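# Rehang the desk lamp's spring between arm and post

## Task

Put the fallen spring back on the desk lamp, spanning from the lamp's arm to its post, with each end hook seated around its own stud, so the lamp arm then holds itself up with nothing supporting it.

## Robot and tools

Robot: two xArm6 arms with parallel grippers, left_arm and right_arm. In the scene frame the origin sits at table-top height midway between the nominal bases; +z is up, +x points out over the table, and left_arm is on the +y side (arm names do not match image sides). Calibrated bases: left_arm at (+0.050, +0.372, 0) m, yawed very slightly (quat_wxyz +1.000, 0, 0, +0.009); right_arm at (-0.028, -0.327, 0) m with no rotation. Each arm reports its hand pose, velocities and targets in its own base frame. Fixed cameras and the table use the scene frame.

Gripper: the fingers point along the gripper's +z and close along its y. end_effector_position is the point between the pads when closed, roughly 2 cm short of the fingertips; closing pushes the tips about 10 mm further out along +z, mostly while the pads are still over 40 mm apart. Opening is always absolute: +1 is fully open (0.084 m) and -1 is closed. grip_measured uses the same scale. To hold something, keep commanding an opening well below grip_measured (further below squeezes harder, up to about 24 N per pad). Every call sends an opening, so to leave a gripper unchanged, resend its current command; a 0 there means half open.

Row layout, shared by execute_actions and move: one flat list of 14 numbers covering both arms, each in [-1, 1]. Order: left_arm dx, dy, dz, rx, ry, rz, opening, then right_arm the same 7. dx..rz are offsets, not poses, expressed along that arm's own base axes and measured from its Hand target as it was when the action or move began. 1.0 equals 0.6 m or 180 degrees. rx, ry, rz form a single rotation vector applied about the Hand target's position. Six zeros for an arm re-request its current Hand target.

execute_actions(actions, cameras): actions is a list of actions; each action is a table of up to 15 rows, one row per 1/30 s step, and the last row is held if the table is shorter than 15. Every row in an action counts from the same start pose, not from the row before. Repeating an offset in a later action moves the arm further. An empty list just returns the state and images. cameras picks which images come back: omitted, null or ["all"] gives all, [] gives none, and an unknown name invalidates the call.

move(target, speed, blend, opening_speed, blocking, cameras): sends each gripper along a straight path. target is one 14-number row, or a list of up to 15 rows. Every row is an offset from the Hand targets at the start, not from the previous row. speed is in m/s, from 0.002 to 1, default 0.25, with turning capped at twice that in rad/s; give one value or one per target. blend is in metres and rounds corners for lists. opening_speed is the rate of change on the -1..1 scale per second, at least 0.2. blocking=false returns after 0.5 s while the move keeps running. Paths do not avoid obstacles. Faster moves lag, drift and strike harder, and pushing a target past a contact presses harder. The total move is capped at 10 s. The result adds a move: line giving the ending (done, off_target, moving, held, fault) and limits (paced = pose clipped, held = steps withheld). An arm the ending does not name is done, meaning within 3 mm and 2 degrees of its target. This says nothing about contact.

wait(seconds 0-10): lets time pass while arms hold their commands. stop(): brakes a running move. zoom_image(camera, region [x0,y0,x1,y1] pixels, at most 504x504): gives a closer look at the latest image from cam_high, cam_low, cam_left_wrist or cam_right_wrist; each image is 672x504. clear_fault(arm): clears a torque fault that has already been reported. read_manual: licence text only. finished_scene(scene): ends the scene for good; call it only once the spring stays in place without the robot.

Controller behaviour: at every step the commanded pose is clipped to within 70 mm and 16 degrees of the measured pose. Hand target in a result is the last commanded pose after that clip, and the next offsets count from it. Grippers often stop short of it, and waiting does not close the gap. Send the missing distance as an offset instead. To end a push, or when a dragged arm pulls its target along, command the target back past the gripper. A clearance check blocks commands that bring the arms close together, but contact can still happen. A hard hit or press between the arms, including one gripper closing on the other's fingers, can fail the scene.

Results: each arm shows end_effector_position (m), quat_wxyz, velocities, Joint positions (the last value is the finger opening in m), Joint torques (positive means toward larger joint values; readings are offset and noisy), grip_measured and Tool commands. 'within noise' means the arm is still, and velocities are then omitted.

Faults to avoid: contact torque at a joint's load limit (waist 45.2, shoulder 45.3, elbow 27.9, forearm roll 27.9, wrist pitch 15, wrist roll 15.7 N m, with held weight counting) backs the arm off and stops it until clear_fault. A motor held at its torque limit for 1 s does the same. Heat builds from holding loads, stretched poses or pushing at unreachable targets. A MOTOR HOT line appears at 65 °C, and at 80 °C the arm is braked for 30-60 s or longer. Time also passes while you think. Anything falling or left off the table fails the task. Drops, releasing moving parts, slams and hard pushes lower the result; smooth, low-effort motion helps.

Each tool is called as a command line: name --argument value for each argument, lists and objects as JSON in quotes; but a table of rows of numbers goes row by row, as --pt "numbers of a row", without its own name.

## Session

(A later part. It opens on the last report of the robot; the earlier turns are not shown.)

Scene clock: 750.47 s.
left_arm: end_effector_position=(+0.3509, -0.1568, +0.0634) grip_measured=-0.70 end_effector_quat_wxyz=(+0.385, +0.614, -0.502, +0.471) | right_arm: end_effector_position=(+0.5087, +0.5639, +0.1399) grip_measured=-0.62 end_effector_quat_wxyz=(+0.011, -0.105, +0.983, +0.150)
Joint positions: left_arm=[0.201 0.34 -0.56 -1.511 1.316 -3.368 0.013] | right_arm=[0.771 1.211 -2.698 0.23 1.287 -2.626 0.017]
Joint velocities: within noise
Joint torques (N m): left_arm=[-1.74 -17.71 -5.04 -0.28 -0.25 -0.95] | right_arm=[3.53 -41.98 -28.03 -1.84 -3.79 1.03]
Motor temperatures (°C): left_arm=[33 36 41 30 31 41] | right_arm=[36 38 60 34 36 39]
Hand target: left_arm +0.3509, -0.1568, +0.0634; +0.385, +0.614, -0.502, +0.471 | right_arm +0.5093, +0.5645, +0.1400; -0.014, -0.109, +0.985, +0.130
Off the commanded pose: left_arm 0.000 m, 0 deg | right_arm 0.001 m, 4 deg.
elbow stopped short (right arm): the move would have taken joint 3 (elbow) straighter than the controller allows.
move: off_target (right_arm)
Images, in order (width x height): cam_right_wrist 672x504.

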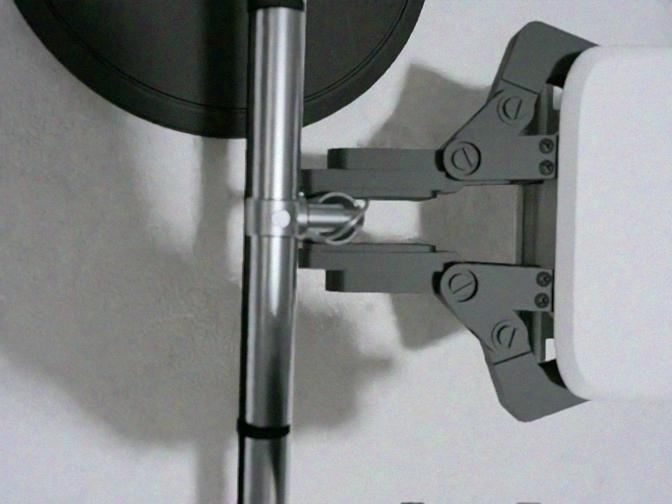

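move --target '[0,0,0,0,0,0,-0.95,0.0108,-0.0488,0.1667,0,0,0,-0.6]' --speed 0.12 --cameras '["cam_right_wrist","cam_high"]'

zoom_image --camera "cam_right_wrist" --region '[290, 180, 390, 280]'

Scene clock: 801.67 s.
left_arm: end_effector_position=(+0.3509, -0.1568, +0.0634) grip_measured=-0.70 end_effector_quat_wxyz=(+0.385, +0.614, -0.502, +0.471) | right_arm: end_effector_position=(+0.5152, +0.5347, +0.2397) grip_measured=-0.62 end_effector_quat_wxyz=(+0.024, -0.103, +0.982, +0.159)
Joint positions: left_arm=[0.201 0.34 -0.56 -1.511 1.316 -3.368 0.013] | right_arm=[0.731 1.057 -2.698 0.232 1.414 -2.63 0.017]
Joint velocities: within noise
Joint torques (N m): left_arm=[-1.18 -17.65 -5.25 -0.1 -0.05 -0.99] | right_arm=[-3.05 -52.8 -23.19 2.3 -0.58 -0.99]
Motor temperatures (°C): left_arm=[33 37 41 30 31 41] | right_arm=[35 40 61 34 38 39]
Hand target: left_arm +0.3509, -0.1568, +0.0634; +0.385, +0.614, -0.502, +0.471 | right_arm +0.5158, +0.5352, +0.2400; -0.014, -0.109, +0.985, +0.130
Off the commanded pose: left_arm 0.000 m, 0 deg | right_arm 0.001 m, 6 deg.
elbow stopped short (right arm): the move would have taken joint 3 (elbow) straighter than the controller allows.
move: off_target (right_arm)
Images, in order (width x height): cam_high 672x504, cam_right_wrist 672x504.

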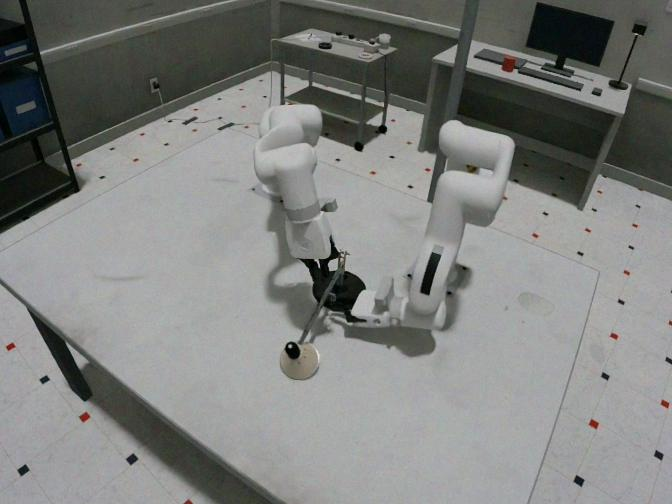

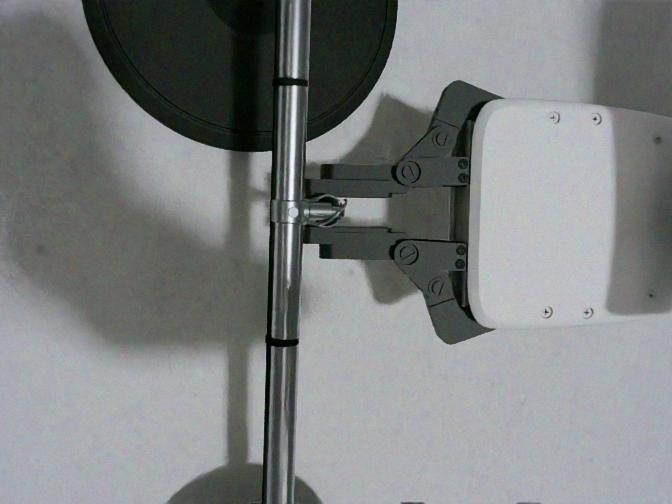

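Scaled by 5.040 from the camera's 672x504 image, which has a finer 960x720 frame.

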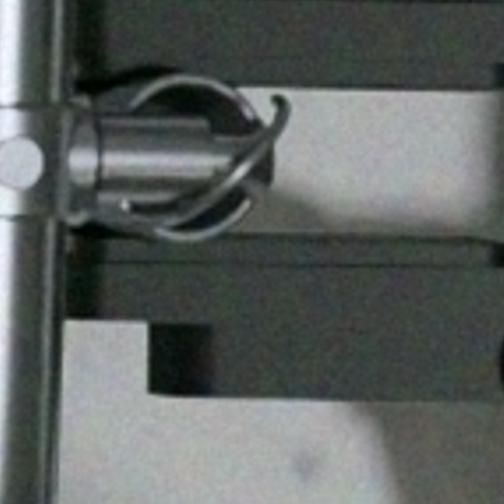

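move --pt "0 0 0.0017 0 0 0 -0.95 0 0 0 -0.007 -0.0016 0 -0.6" --pt "0.00043 -0.00212 0.0017 0 0 0 -0.95 0 0 0 -0.007 -0.0016 0 -0.6" --speed 0.02 --cameras '["cam_left_wrist","cam_right_wrist"]'

zoom_image --camera "cam_left_wrist" --region '[460, 370, 525, 435]'

zoom_image --camera "cam_right_wrist" --region '[290, 180, 390, 280]'

Scene clock: 822.27 s.
left_arm: end_effector_position=(+0.3511, -0.1580, +0.0644) grip_measured=-0.70 end_effector_quat_wxyz=(+0.385, +0.614, -0.502, +0.471) | right_arm: end_effector_position=(+0.5152, +0.5347, +0.2398) grip_measured=-0.62 end_effector_quat_wxyz=(+0.030, -0.103, +0.983, +0.152)
Joint positions: left_arm=[0.197 0.336 -0.558 -1.515 1.315 -3.371 0.013] | right_arm=[0.737 1.056 -2.698 0.212 1.413 -2.623 0.017]
Joint velocities: within noise
Joint torques (N m): left_arm=[-3.64 -18.5 -4.25 -1.41 -0.79 -1.43] | right_arm=[3.26 -52.42 -21.05 -1.75 -4.82 1.14]
Motor temperatures (°C): left_arm=[33 37 41 30 31 41] | right_arm=[35 41 58 34 38 39]
Hand target: left_arm +0.3511, -0.1580, +0.0644; +0.385, +0.614, -0.502, +0.471 | right_arm +0.5158, +0.5352, +0.2400; -0.013, -0.109, +0.987, +0.118
Off the commanded pose: left_arm 0.000 m, 0 deg | right_arm 0.001 m, 6 deg.
elbow stopped short (right arm): the move would have taken joint 3 (elbow) straighter than the controller allows.
move: off_target (right_arm)
Images, in order (width x height): cam_left_wrist 672x504, cam_right_wrist 672x504.

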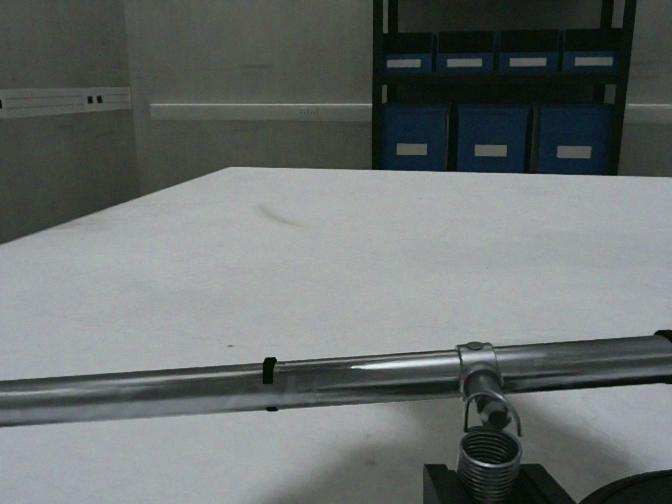

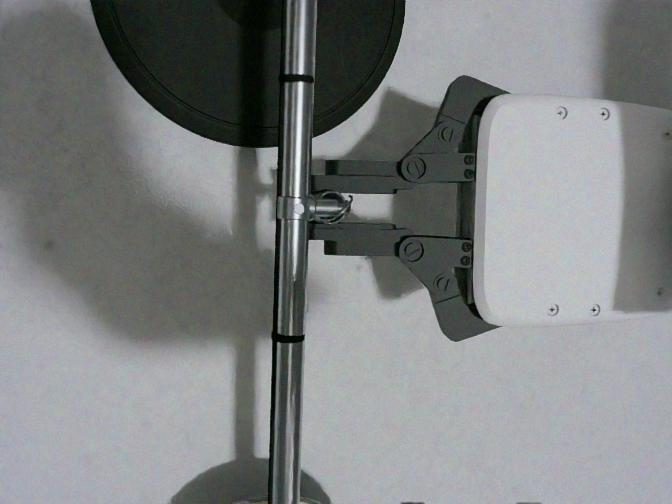

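Scaled by 7.754 from the camera's 672x504 image, which has a finer 960x720 frame.

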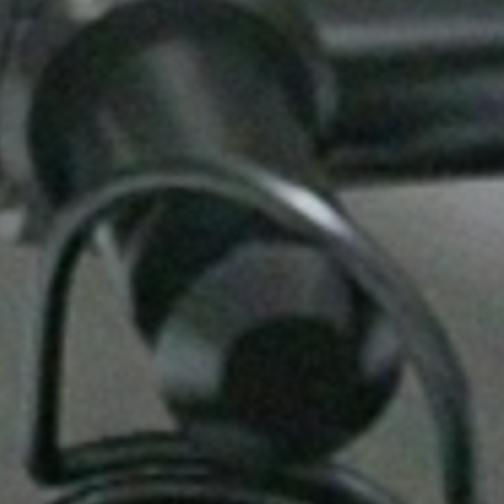

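Scaled by 5.040 from the camera's 672x504 image, which has a finer 960x720 frame.

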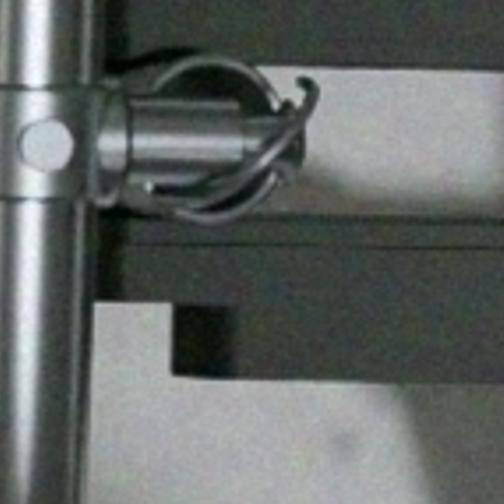

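move --target '[0,0,0,0,0,0,-0.95,0.0135,-0.061,-0.001,0.0895,0.0199,0,-0.6]' --speed 0.12 --cameras '["cam_right_wrist"]'

zoom_image --camera "cam_right_wrist" --region '[310, 180, 410, 280]'

Scene clock: 845.73 s.
left_arm: end_effector_position=(+0.3511, -0.1580, +0.0644) grip_measured=-0.70 end_effector_quat_wxyz=(+0.385, +0.614, -0.502, +0.471) | right_arm: end_effector_position=(+0.5239, +0.4986, +0.2394) grip_measured=-0.62 end_effector_quat_wxyz=(-0.028, -0.106, +0.960, +0.259)
Joint positions: left_arm=[0.197 0.336 -0.558 -1.515 1.315 -3.371 0.013] | right_arm=[0.616 0.804 -2.211 0.514 1.232 -2.876 0.017]
Joint velocities: within noise
Joint torques (N m): left_arm=[-3.74 -17.79 -5.96 -1.35 -0.73 -1.3] | right_arm=[-3.33 -50.41 -21.23 2.33 -4.41 -0.98]
Motor temperatures (°C): left_arm=[33 37 41 30 31 42] | right_arm=[35 42 57 34 38 39]
Hand target: left_arm +0.3511, -0.1580, +0.0644; +0.385, +0.614, -0.502, +0.471 | right_arm +0.5239, +0.4986, +0.2394; -0.028, -0.106, +0.960, +0.259
Off the commanded pose: left_arm 0.000 m, 0 deg | right_arm 0.000 m, 0 deg.
move: done
Images, in order (width x height): cam_right_wrist 672x504.

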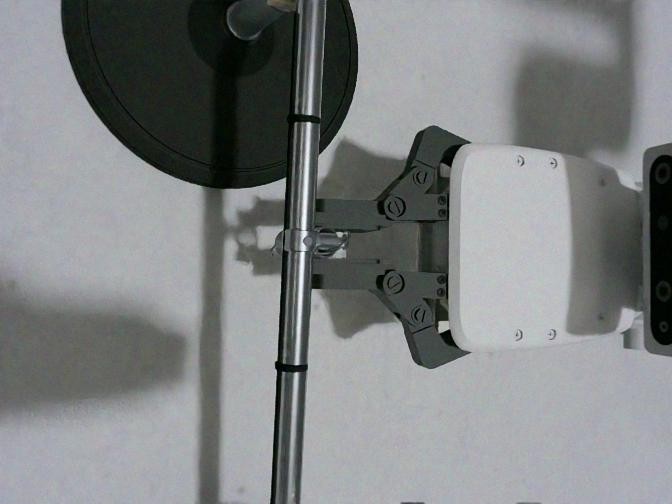

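Scaled by 5.040 from the camera's 672x504 image, which has a finer 960x720 frame.

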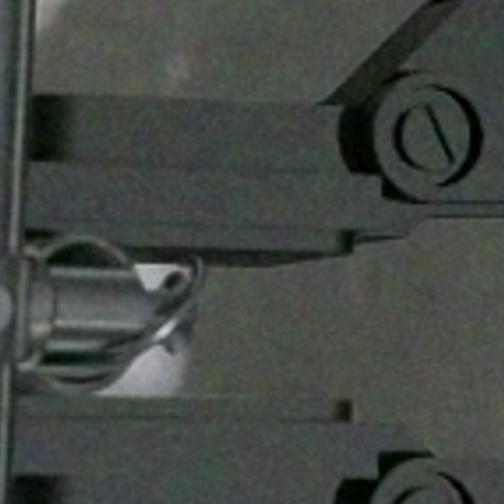

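move --target '[0,0,0,0,0,0,-0.6,0,0,0,0,0,0,-0.6]' --opening_speed 0.2 --cameras '["cam_left_wrist","cam_right_wrist"]'

zoom_image --camera "cam_left_wrist" --region '[440, 370, 560, 490]'

zoom_image --camera "cam_right_wrist" --region '[260, 210, 360, 280]'

Scene clock: 850.83 s.
left_arm: end_effector_position=(+0.3511, -0.1580, +0.0644) grip_measured=-0.62 end_effector_quat_wxyz=(+0.385, +0.614, -0.502, +0.471) | right_arm: end_effector_position=(+0.5239, +0.4986, +0.2394) grip_measured=-0.62 end_effector_quat_wxyz=(-0.028, -0.106, +0.960, +0.259)
Joint positions: left_arm=[0.197 0.336 -0.558 -1.515 1.315 -3.371 0.017] | right_arm=[0.616 0.803 -2.211 0.514 1.232 -2.876 0.017]
Joint velocities: within noise
Joint torques (N m): left_arm=[-2.87 -17.79 -7.14 -1.26 2.34 -1.1] | right_arm=[-1.36 -49.91 -22.84 2.34 -4.22 -0.98]
Motor temperatures (°C): left_arm=[33 37 41 30 31 42] | right_arm=[35 42 57 34 38 39]
Hand target: left_arm +0.3511, -0.1580, +0.0644; +0.385, +0.614, -0.502, +0.471 | right_arm +0.5239, +0.4986, +0.2394; -0.028, -0.106, +0.960, +0.259
Off the commanded pose: left_arm 0.000 m, 0 deg | right_arm 0.000 m, 0 deg.
move: done
Images, in order (width x height): cam_left_wrist 672x504, cam_right_wrist 672x504.

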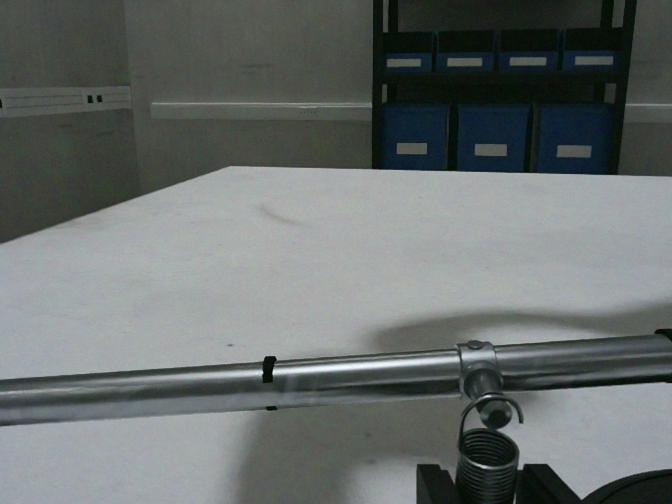

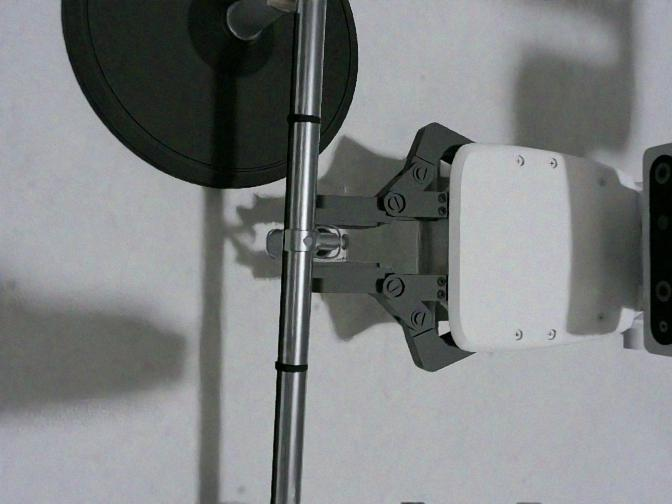

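Scaled by 4.200 from the camera's 672x504 image, which has a finer 960x720 frame.

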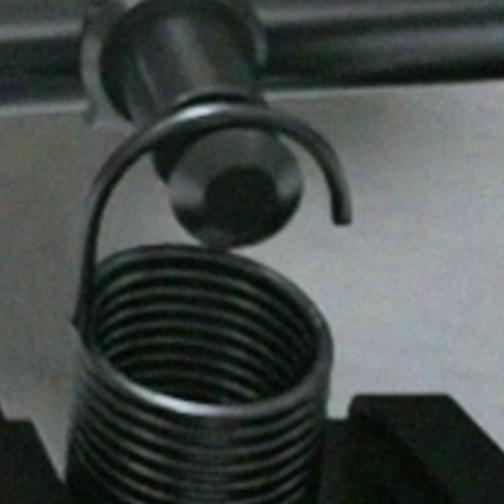

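Scaled by 5.040 from the camera's 672x504 image, which has a finer 960x720 frame.

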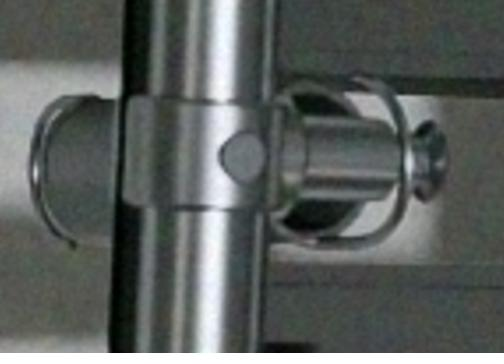

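move --pt "-0.0096 0.0473 0.0129 0 0 0 -0.6 0 0 0 0 0 0 -0.6" --pt "-0.0321 0.1578 0.0431 0 0 0 -0.6 0 0 0 0 0 0 -0.6" --speed '[0.04,0.12]' --cameras '["cam_left_wrist","cam_right_wrist"]'

zoom_image --camera "cam_right_wrist" --region '[260, 210, 360, 280]'

zoom_image --camera "cam_left_wrist" --region '[400, 300, 560, 460]'

Scene clock: 878.17 s.
left_arm: end_effector_position=(+0.3319, -0.0634, +0.0903) grip_measured=-0.62 end_effector_quat_wxyz=(+0.385, +0.614, -0.502, +0.471) | right_arm: end_effector_position=(+0.5239, +0.4986, +0.2394) grip_measured=-0.62 end_effector_quat_wxyz=(-0.028, -0.106, +0.960, +0.259)
Joint positions: left_arm=[0.52 0.266 -0.579 -1.189 1.417 -3.442 0.017] | right_arm=[0.616 0.803 -2.211 0.514 1.232 -2.876 0.017]
Joint velocities: within noise
Joint torques (N m): left_arm=[3.48 -19.34 -11.01 0.83 2.25 -1.52] | right_arm=[1.7 -44.35 -27.02 1.72 -1.72 -0.44]
Motor temperatures (°C): left_arm=[33 37 43 30 31 41] | right_arm=[35 41 61 34 38 38]
Hand target: left_arm +0.3319, -0.0634, +0.0903; +0.385, +0.614, -0.502, +0.471 | right_arm +0.5239, +0.4986, +0.2394; -0.028, -0.106, +0.960, +0.259
Off the commanded pose: left_arm 0.000 m, 0 deg | right_arm 0.000 m, 0 deg.
move: done
Images, in order (width x height): cam_left_wrist 672x504, cam_right_wrist 672x504.

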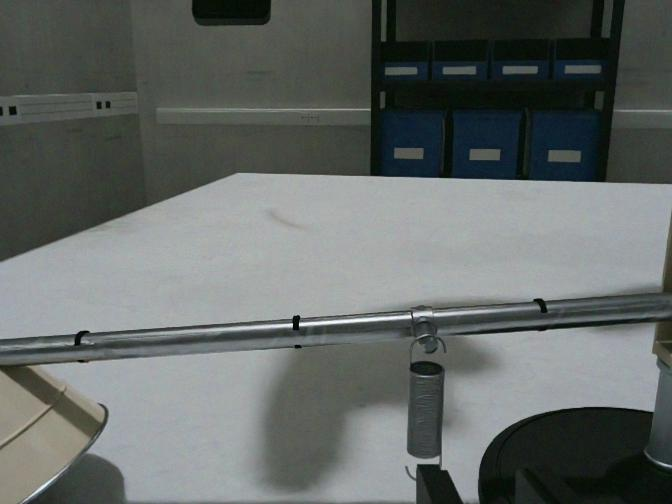

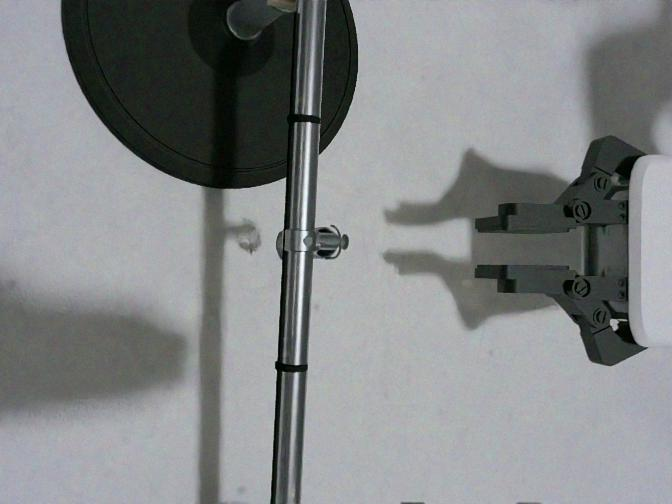

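Scaled by 5.040 from the camera's 672x504 image, which has a finer 960x720 frame.

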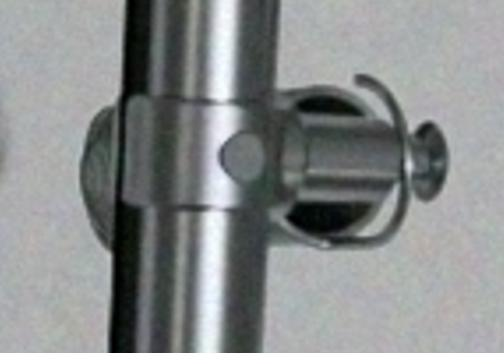

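Scaled by 3.150 from the camera's 672x504 image, which has a finer 960x720 frame.

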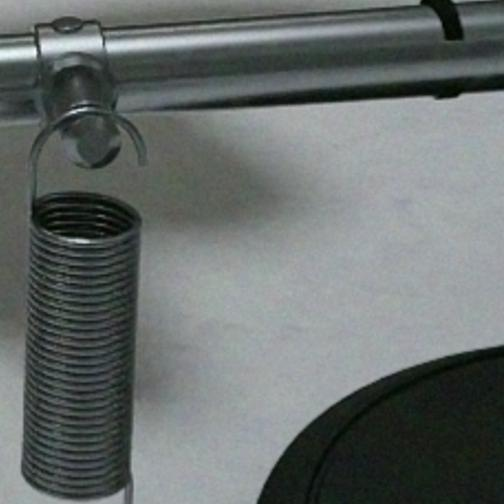

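move --target '[-0.0916,0.0324,0.02,0,0,0,-0.6,0,0,0,0,0,0,-0.6]' --speed 0.12 --cameras '["cam_left_wrist"]'

zoom_image --camera "cam_left_wrist" --region '[420, 200, 672, 452]'

Scene clock: 915.97 s.
left_arm: end_effector_position=(+0.2769, -0.0439, +0.1023) grip_measured=-0.62 end_effector_quat_wxyz=(+0.385, +0.614, -0.502, +0.471) | right_arm: end_effector_position=(+0.5239, +0.4986, +0.2394) grip_measured=-0.62 end_effector_quat_wxyz=(-0.028, -0.106, +0.960, +0.259)
Joint positions: left_arm=[0.68 0.147 -0.457 -1.04 1.46 -3.417 0.017] | right_arm=[0.616 0.803 -2.211 0.514 1.232 -2.876 0.017]
Joint velocities: within noise
Joint torques (N m): left_arm=[4.37 -17.58 -5.46 0.59 2.06 0.46] | right_arm=[1.87 -41.17 -26.81 0.36 -1.38 0.08]
Motor temperatures (°C): left_arm=[33 37 42 30 31 41] | right_arm=[35 41 63 34 37 38]
Hand target: left_arm +0.2769, -0.0439, +0.1023; +0.385, +0.614, -0.502, +0.471 | right_arm +0.5239, +0.4986, +0.2394; -0.028, -0.106, +0.960, +0.259
Off the commanded pose: left_arm 0.000 m, 0 deg | right_arm 0.000 m, 0 deg.
move: done
Images, in order (width x height): cam_left_wrist 672x504.

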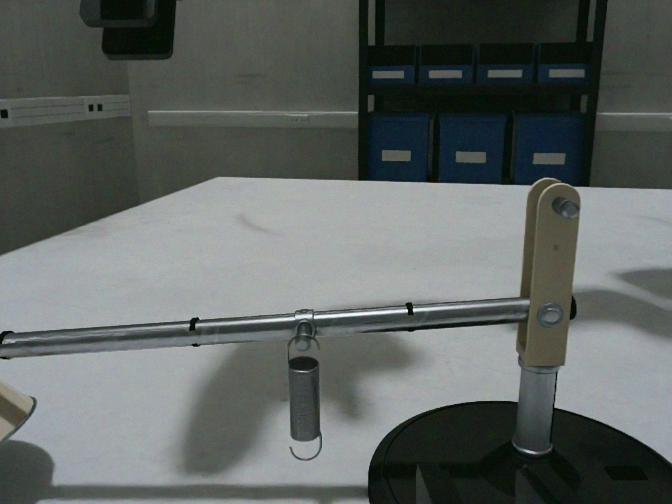

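Scaled by 2.000 from the camera's 672x504 image, which has a finer 960x720 frame.

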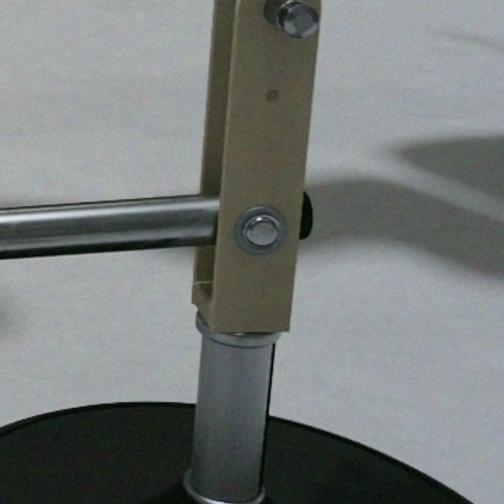

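move --target '[0,0,0,0,0,0,-0.6,0.0192,-0.0138,-0.1828,0.0813,0.0181,0,0.2]' --speed 0.12 --opening_speed 1.0 --cameras '["cam_left_wrist","cam_right_wrist"]'

Scene clock: 938.43 s.
left_arm: end_effector_position=(+0.2769, -0.0439, +0.1023) grip_measured=-0.62 end_effector_quat_wxyz=(+0.385, +0.614, -0.502, +0.471) | right_arm: end_effector_position=(+0.5354, +0.4903, +0.1298) grip_measured=+0.19 end_effector_quat_wxyz=(-0.042, -0.101, +0.918, +0.382)
Joint positions: left_arm=[0.68 0.147 -0.457 -1.04 1.46 -3.417 0.017] | right_arm=[0.554 0.853 -1.919 0.925 0.994 -3.31 0.052]
Joint velocities: within noise
Joint torques (N m): left_arm=[0.61 -15.11 -9.58 -0.59 0.98 -1.12] | right_arm=[-3.32 -38.5 -20.75 2.13 -3.49 -0.95]
Motor temperatures (°C): left_arm=[33 36 44 30 31 41] | right_arm=[35 40 62 34 37 38]
Hand target: left_arm +0.2769, -0.0439, +0.1023; +0.385, +0.614, -0.502, +0.471 | right_arm +0.5354, +0.4903, +0.1298; -0.042, -0.101, +0.918, +0.382
Off the commanded pose: left_arm 0.000 m, 0 deg | right_arm 0.000 m, 0 deg.
move: done
Images, in order (width x height): cam_left_wrist 672x504, cam_right_wrist 672x504.

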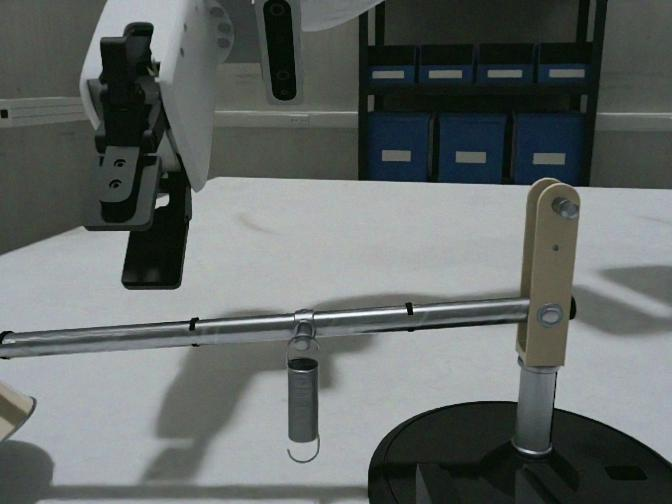

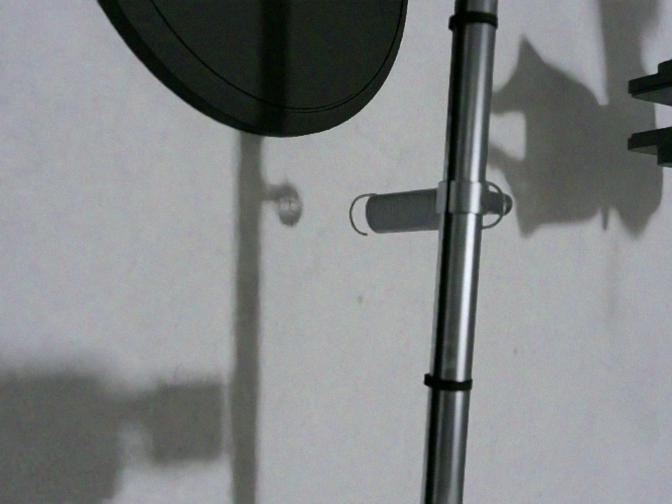

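move --target '[0,0,0,0,0,0,-0.6,-0.0115,0.0518,-0.053,0,0,0,0.2]' --speed 0.06 --cameras '["cam_left_wrist","cam_right_wrist"]'

Scene clock: 944.43 s.
left_arm: end_effector_position=(+0.2769, -0.0439, +0.1023) grip_measured=-0.62 end_effector_quat_wxyz=(+0.385, +0.614, -0.502, +0.471) | right_arm: end_effector_position=(+0.5285, +0.5214, +0.0980) grip_measured=+0.19 end_effector_quat_wxyz=(-0.042, -0.101, +0.918, +0.382)
Joint positions: left_arm=[0.68 0.147 -0.457 -1.04 1.46 -3.417 0.017] | right_arm=[0.603 0.951 -1.995 0.944 0.947 -3.301 0.052]
Joint velocities: within noise
Joint torques (N m): left_arm=[0.49 -15 -9.22 -0.48 0.75 -1.13] | right_arm=[3.28 -39.48 -27.95 1.95 -3.41 1]
Motor temperatures (°C): left_arm=[33 36 44 30 31 41] | right_arm=[35 40 62 34 37 38]
Hand target: left_arm +0.2769, -0.0439, +0.1023; +0.385, +0.614, -0.502, +0.471 | right_arm +0.5285, +0.5214, +0.0980; -0.042, -0.101, +0.918, +0.382
Off the commanded pose: left_arm 0.000 m, 0 deg | right_arm 0.000 m, 0 deg.
move: done
Images, in order (width x height): cam_left_wrist 672x504, cam_right_wrist 672x504.

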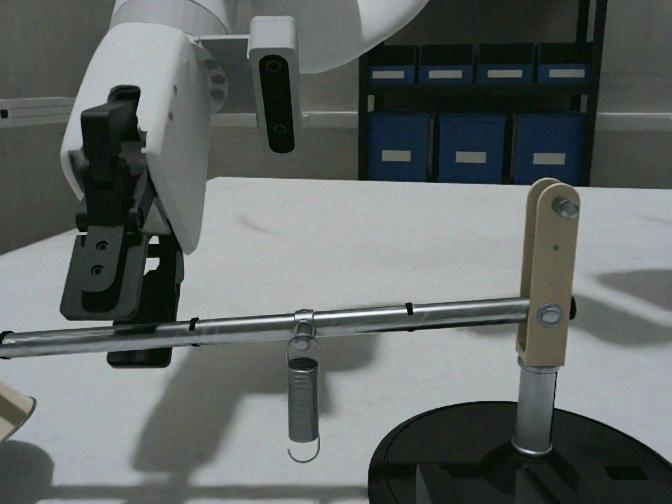

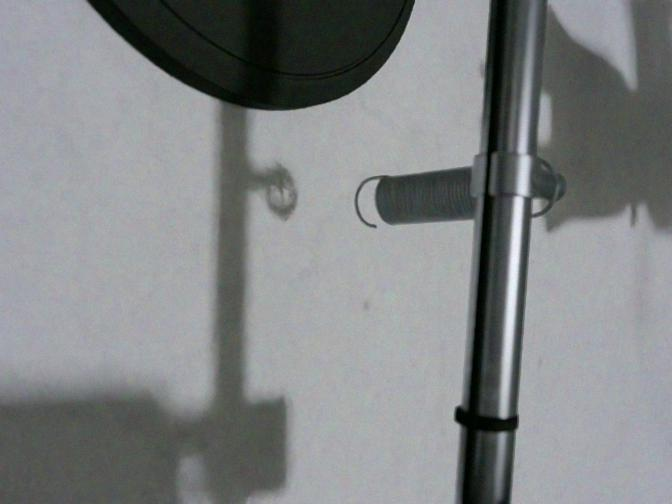

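move --target '[0,0,0,0,0,0,-0.6,-0.0036,0.0161,-0.0165,0,0,0,0.2]' --speed 0.05 --cameras '["cam_left_wrist","cam_right_wrist"]'

zoom_image --camera "cam_left_wrist" --region '[0, 220, 220, 400]'

Scene clock: 951.53 s.
left_arm: end_effector_position=(+0.2769, -0.0439, +0.1023) grip_measured=-0.62 end_effector_quat_wxyz=(+0.385, +0.614, -0.502, +0.471) | right_arm: end_effector_position=(+0.5264, +0.5310, +0.0881) grip_measured=+0.19 end_effector_quat_wxyz=(-0.042, -0.101, +0.918, +0.382)
Joint positions: left_arm=[0.68 0.147 -0.457 -1.04 1.46 -3.417 0.017] | right_arm=[0.618 0.985 -2.025 0.949 0.934 -3.295 0.052]
Joint velocities: within noise
Joint torques (N m): left_arm=[0.06 -15.05 -8.78 -0.37 0.53 -1.18] | right_arm=[3.13 -39.68 -27.88 2.26 -3.48 1.14]
Motor temperatures (°C): left_arm=[33 36 44 30 31 41] | right_arm=[35 40 62 34 37 38]
Hand target: left_arm +0.2769, -0.0439, +0.1023; +0.385, +0.614, -0.502, +0.471 | right_arm +0.5264, +0.5311, +0.0881; -0.042, -0.101, +0.918, +0.382
Off the commanded pose: left_arm 0.000 m, 0 deg | right_arm 0.000 m, 0 deg.
move: done
Images, in order (width x height): cam_left_wrist 672x504, cam_right_wrist 672x504.

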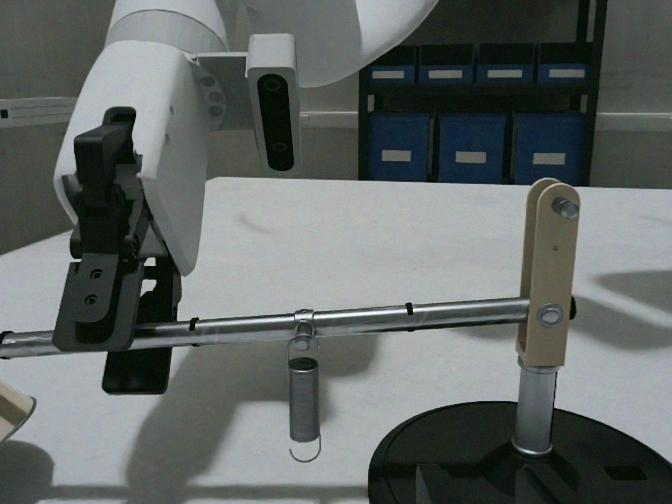

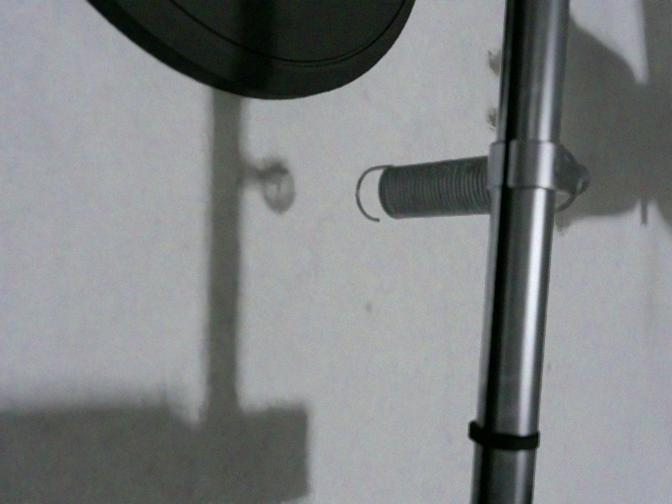

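Scaled by 2.291 from the camera's 672x504 image, which has a finer 960x720 frame.

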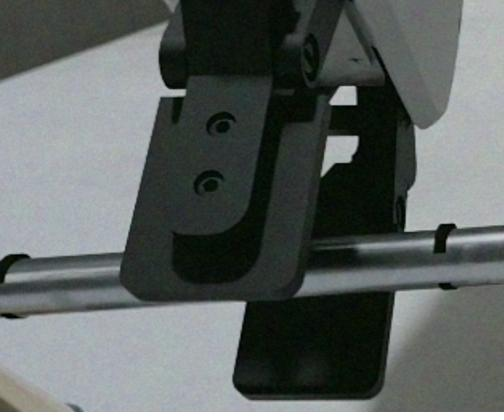

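move --target '[0,0,0,0,0,0,-0.6,0,0,0,-0.0042,0.019,0,-0.6]' --speed 0.05 --opening_speed 0.4 --cameras '["cam_left_wrist"]'

zoom_image --camera "cam_left_wrist" --region '[0, 220, 220, 400]'

Scene clock: 958.87 s.
left_arm: end_effector_position=(+0.2769, -0.0439, +0.1023) grip_measured=-0.62 end_effector_quat_wxyz=(+0.385, +0.614, -0.502, +0.471) | right_arm: end_effector_position=(+0.5264, +0.5311, +0.0881) grip_measured=-0.62 end_effector_quat_wxyz=(-0.070, -0.090, +0.919, +0.379)
Joint positions: left_arm=[0.68 0.147 -0.457 -1.04 1.46 -3.417 0.017] | right_arm=[0.606 1.028 -2.105 0.921 1.007 -3.221 0.017]
Joint velocities: within noise
Joint torques (N m): left_arm=[-0.26 -15.18 -8.29 -0.25 0.22 -1.18] | right_arm=[-3.35 -40.71 -26.49 -1.57 0.73 1.01]
Motor temperatures (°C): left_arm=[33 36 44 30 31 41] | right_arm=[35 40 62 34 37 38]
Hand target: left_arm +0.2769, -0.0439, +0.1023; +0.385, +0.614, -0.502, +0.471 | right_arm +0.5264, +0.5311, +0.0881; -0.070, -0.090, +0.919, +0.379
Off the commanded pose: left_arm 0.000 m, 0 deg | right_arm 0.000 m, 0 deg.
move: done
Images, in order (width x height): cam_left_wrist 672x504.

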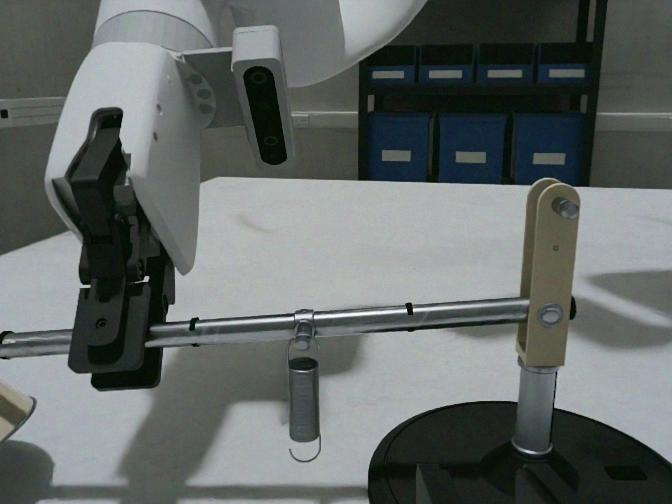

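Scaled by 2.291 from the camera's 672x504 image, which has a finer 960x720 frame.

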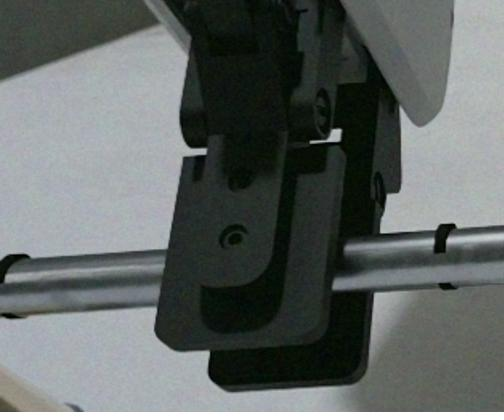

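move --target '[0,0,0,0,0,0,-0.6,0,0,0,0,0,0,-0.74]' --speed 0.05 --opening_speed 0.2 --cameras '["cam_left_wrist"]'

Scene clock: 961.50 s.
left_arm: end_effector_position=(+0.2769, -0.0439, +0.1023) grip_measured=-0.62 end_effector_quat_wxyz=(+0.385, +0.614, -0.502, +0.471) | right_arm: end_effector_position=(+0.5264, +0.5311, +0.0881) grip_measured=-0.73 end_effector_quat_wxyz=(-0.070, -0.090, +0.919, +0.379)
Joint positions: left_arm=[0.68 0.147 -0.457 -1.04 1.46 -3.417 0.017] | right_arm=[0.606 1.028 -2.105 0.921 1.007 -3.221 0.012]
Joint velocities: within noise
Joint torques (N m): left_arm=[-0.51 -15.21 -8.03 -0.09 0.12 -1.19] | right_arm=[-2.73 -41.5 -16.3 -1.41 -0.03 0.62]
Motor temperatures (°C): left_arm=[33 36 44 30 31 41] | right_arm=[35 40 62 34 37 38]
Hand target: left_arm +0.2769, -0.0439, +0.1023; +0.385, +0.614, -0.502, +0.471 | right_arm +0.5264, +0.5311, +0.0881; -0.070, -0.090, +0.919, +0.379
Off the commanded pose: left_arm 0.000 m, 0 deg | right_arm 0.000 m, 0 deg.
move: done
Images, in order (width x height): cam_left_wrist 672x504.

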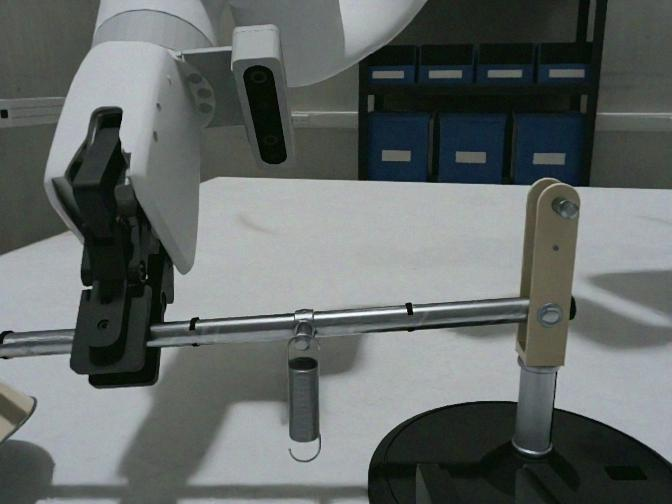

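move --pt "0 0 0 0 0 0 -0.6 -0.0016 -0.0004 0.0580 0.0120 -0.0542 0 -0.74" --pt "0 0 0 0 0 0 -0.6 -0.0129 -0.0029 0.1149 0.0241 -0.1084 0 -0.74" --speed 0.08 --blend '[0.005,0]' --cameras '["cam_left_wrist","cam_high"]'

Scene clock: 976.20 s.
left_arm: end_effector_position=(+0.2769, -0.0439, +0.1023) grip_measured=-0.62 end_effector_quat_wxyz=(+0.385, +0.614, -0.502, +0.471) | right_arm: end_effector_position=(+0.5186, +0.5293, +0.1570) grip_measured=-0.74 end_effector_quat_wxyz=(+0.090, -0.155, +0.902, +0.392)
Joint positions: left_arm=[0.68 0.147 -0.457 -1.04 1.46 -3.417 0.017] | right_arm=[0.68 0.71 -1.711 1.065 0.674 -3.563 0.012]
Joint velocities: within noise
Joint torques (N m): left_arm=[-0.79 -14.92 -7.34 -0.11 0.18 -1.13] | right_arm=[1.49 -53.02 -26.1 2.33 -5.5 -1.27]
Motor temperatures (°C): left_arm=[33 36 43 30 31 41] | right_arm=[35 41 58 34 37 38]
Hand target: left_arm +0.2769, -0.0439, +0.1023; +0.385, +0.614, -0.502, +0.471 | right_arm +0.5186, +0.5293, +0.1570; +0.090, -0.155, +0.902, +0.392
Off the commanded pose: left_arm 0.000 m, 0 deg | right_arm 0.000 m, 0 deg.
move: done
Images, in order (width x height): cam_high 672x504, cam_left_wrist 672x504.

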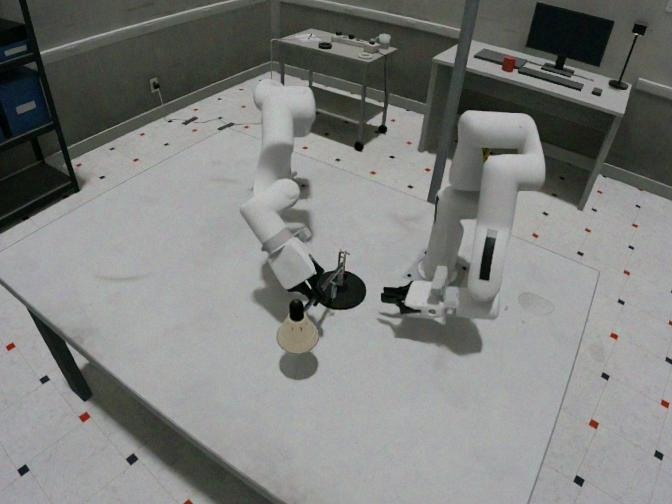

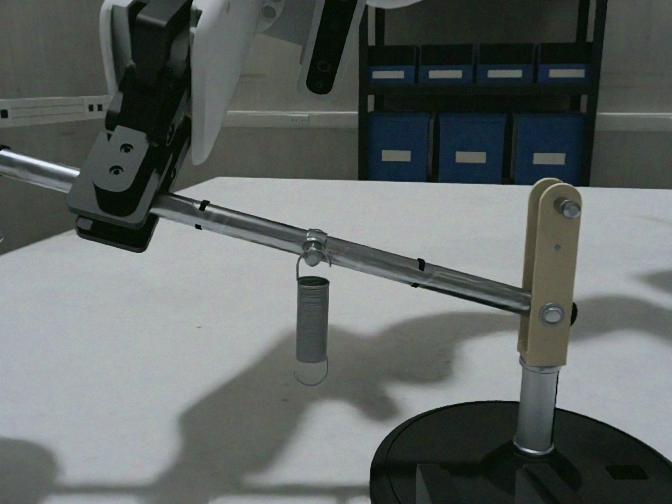

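move --pt "0 0 0 0 0 0 -0.6 -0.0209 -0.0046 0.0540 0.0120 -0.0542 0 -0.74" --pt "0 0 0 0 0 0 -0.6 -0.0505 -0.0112 0.1035 0.0241 -0.1084 0 -0.74" --pt "0 0 0 0 0 0 -0.6 -0.0881 -0.0196 0.1469 0.0361 -0.1627 0 -0.74" --speed 0.09 --blend '[0.005,0.005,0]' --cameras '["cam_left_wrist","cam_high"]'

Scene clock: 984.80 s.
left_arm: end_effector_position=(+0.2769, -0.0439, +0.1023) grip_measured=-0.62 end_effector_quat_wxyz=(+0.385, +0.614, -0.502, +0.471) | right_arm: end_effector_position=(+0.4658, +0.5176, +0.2451) grip_measured=-0.74 end_effector_quat_wxyz=(+0.324, -0.244, +0.827, +0.390)
Joint positions: left_arm=[0.68 0.147 -0.457 -1.04 1.46 -3.417 0.017] | right_arm=[0.84 0.355 -1.341 1.758 0.288 -4.478 0.012]
Joint velocities: within noise
Joint torques (N m): left_arm=[-1.36 -15.28 -6.66 0.3 0.14 -1.09] | right_arm=[1.86 -47.76 -28.02 1.52 -3.08 -1.19]
Motor temperatures (°C): left_arm=[33 36 43 30 31 41] | right_arm=[35 41 59 34 37 38]
Hand target: left_arm +0.2769, -0.0439, +0.1023; +0.385, +0.614, -0.502, +0.471 | right_arm +0.4658, +0.5176, +0.2451; +0.324, -0.244, +0.827, +0.390
Off the commanded pose: left_arm 0.000 m, 0 deg | right_arm 0.000 m, 0 deg.
move: done
Images, in order (width x height): cam_high 672x504, cam_left_wrist 672x504.

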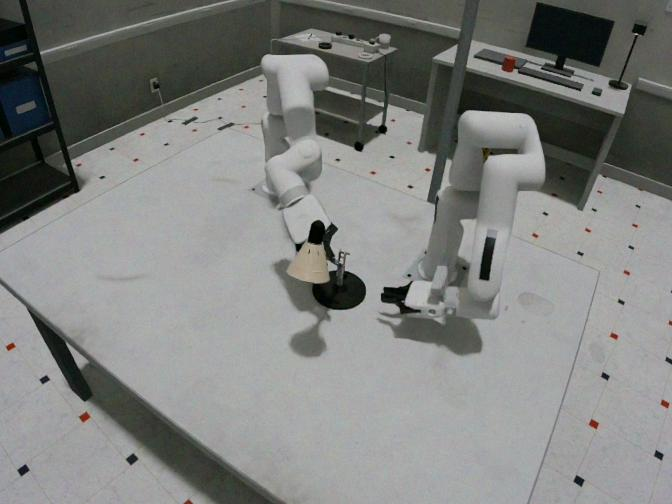

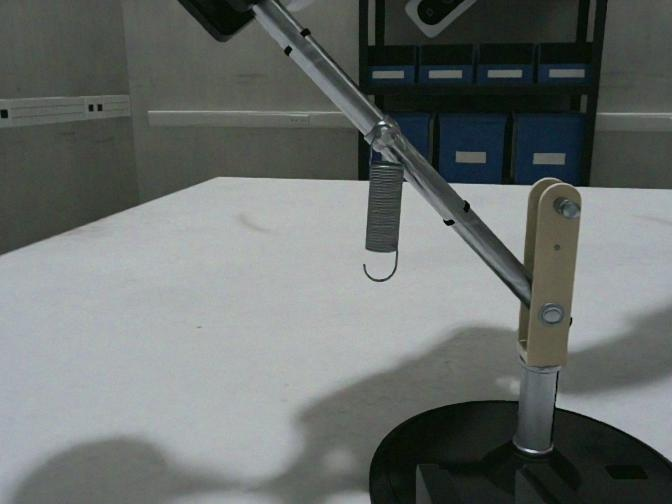

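move --pt "0 0 0 0 0 0 -0.6 -0.0444 -0.0099 0.0361 0.0120 -0.0542 0 -0.74" --pt "0 0 0 0 0 0 -0.6 -0.0943 -0.0209 0.0637 0.0241 -0.1084 0 -0.74" --speed 0.08 --blend '[0.005,0]' --cameras '["cam_left_wrist","cam_right_wrist"]'

Scene clock: 990.23 s.
left_arm: end_effector_position=(+0.2769, -0.0439, +0.1023) grip_measured=-0.62 end_effector_quat_wxyz=(+0.385, +0.614, -0.502, +0.471) | right_arm: end_effector_position=(+0.4092, +0.5050, +0.2834) grip_measured=-0.74 end_effector_quat_wxyz=(+0.468, -0.294, +0.745, +0.374)
Joint positions: left_arm=[0.68 0.147 -0.457 -1.04 1.46 -3.417 0.017] | right_arm=[0.884 0.151 -1.149 2.618 0.325 -5.532 0.012]
Joint velocities: within noise
Joint torques (N m): left_arm=[-1.57 -15.26 -6.05 0.35 0.26 -1.11] | right_arm=[2.32 -44.29 -30 1.8 6.79 -0.87]
Motor temperatures (°C): left_arm=[33 36 43 30 31 41] | right_arm=[35 42 61 34 37 38]
Hand target: left_arm +0.2769, -0.0439, +0.1023; +0.385, +0.614, -0.502, +0.471 | right_arm +0.4092, +0.5050, +0.2834; +0.468, -0.294, +0.744, +0.374
Off the commanded pose: left_arm 0.000 m, 0 deg | right_arm 0.000 m, 0 deg.
move: done
Images, in order (width x height): cam_left_wrist 672x504, cam_right_wrist 672x504.

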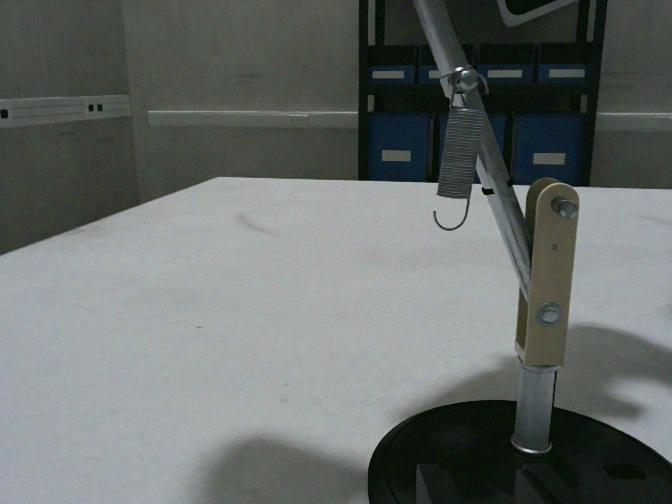

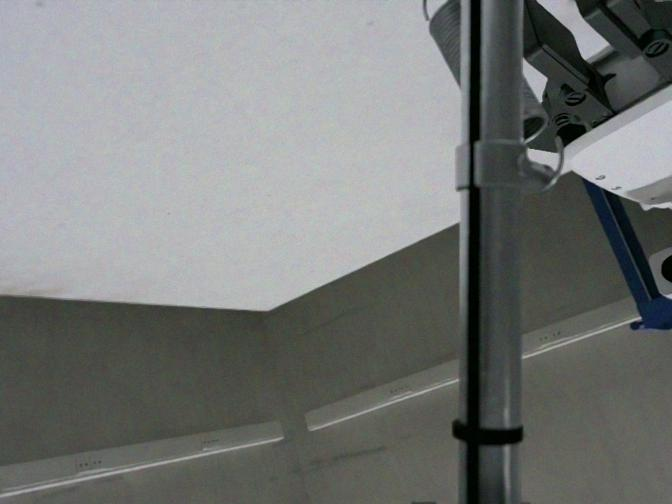

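move --target '[0,0,0,0,0,0,-0.6,-0.0265,-0.0059,0.0104,0.0060,-0.0271,0,-0.74]' --speed 0.04 --cameras '["cam_left_wrist"]'

zoom_image --camera "cam_left_wrist" --region '[400, 40, 640, 340]'

Scene clock: 996.10 s.
left_arm: end_effector_position=(+0.2769, -0.0439, +0.1023) grip_measured=-0.62 end_effector_quat_wxyz=(+0.385, +0.614, -0.502, +0.471) | right_arm: end_effector_position=(+0.3933, +0.5015, +0.2896) grip_measured=-0.74 end_effector_quat_wxyz=(+0.502, -0.305, +0.720, +0.368)
Joint positions: left_arm=[0.68 0.147 -0.457 -1.04 1.46 -3.417 0.017] | right_arm=[0.891 0.096 -1.07 2.771 0.393 -5.739 0.012]
Joint velocities: within noise
Joint torques (N m): left_arm=[-2.01 -15.31 -5.86 0.52 0.17 -1.08] | right_arm=[2.3 -44.19 -30.36 2.11 7.5 -0.66]
Motor temperatures (°C): left_arm=[33 36 42 30 31 41] | right_arm=[35 41 63 34 38 38]
Hand target: left_arm +0.2769, -0.0439, +0.1023; +0.385, +0.614, -0.502, +0.471 | right_arm +0.3933, +0.5015, +0.2896; +0.502, -0.305, +0.720, +0.368
Off the commanded pose: left_arm 0.000 m, 0 deg | right_arm 0.000 m, 0 deg.
move: done
Images, in order (width x height): cam_left_wrist 672x504.

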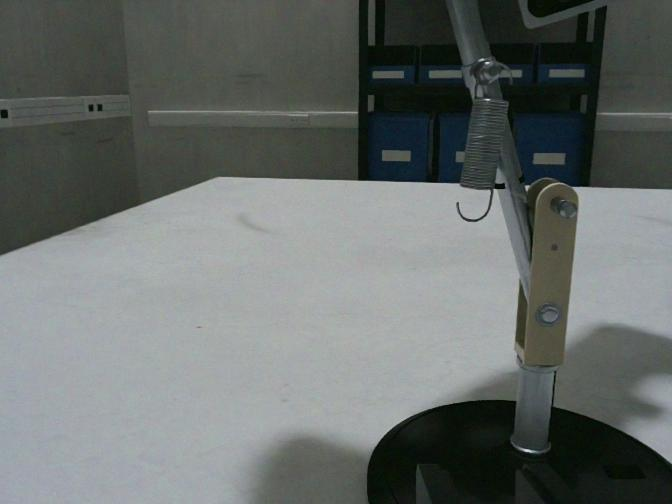

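Scaled by 1.680 from the camera's 672x504 image, which has a finer 960x720 frame.

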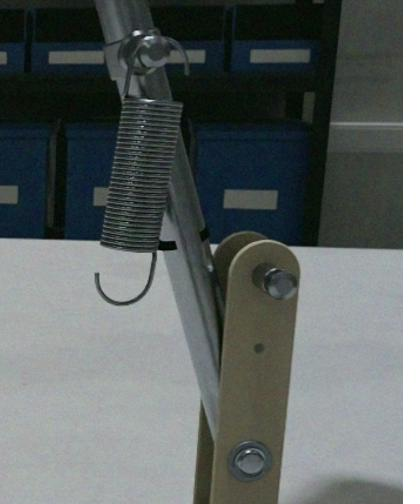

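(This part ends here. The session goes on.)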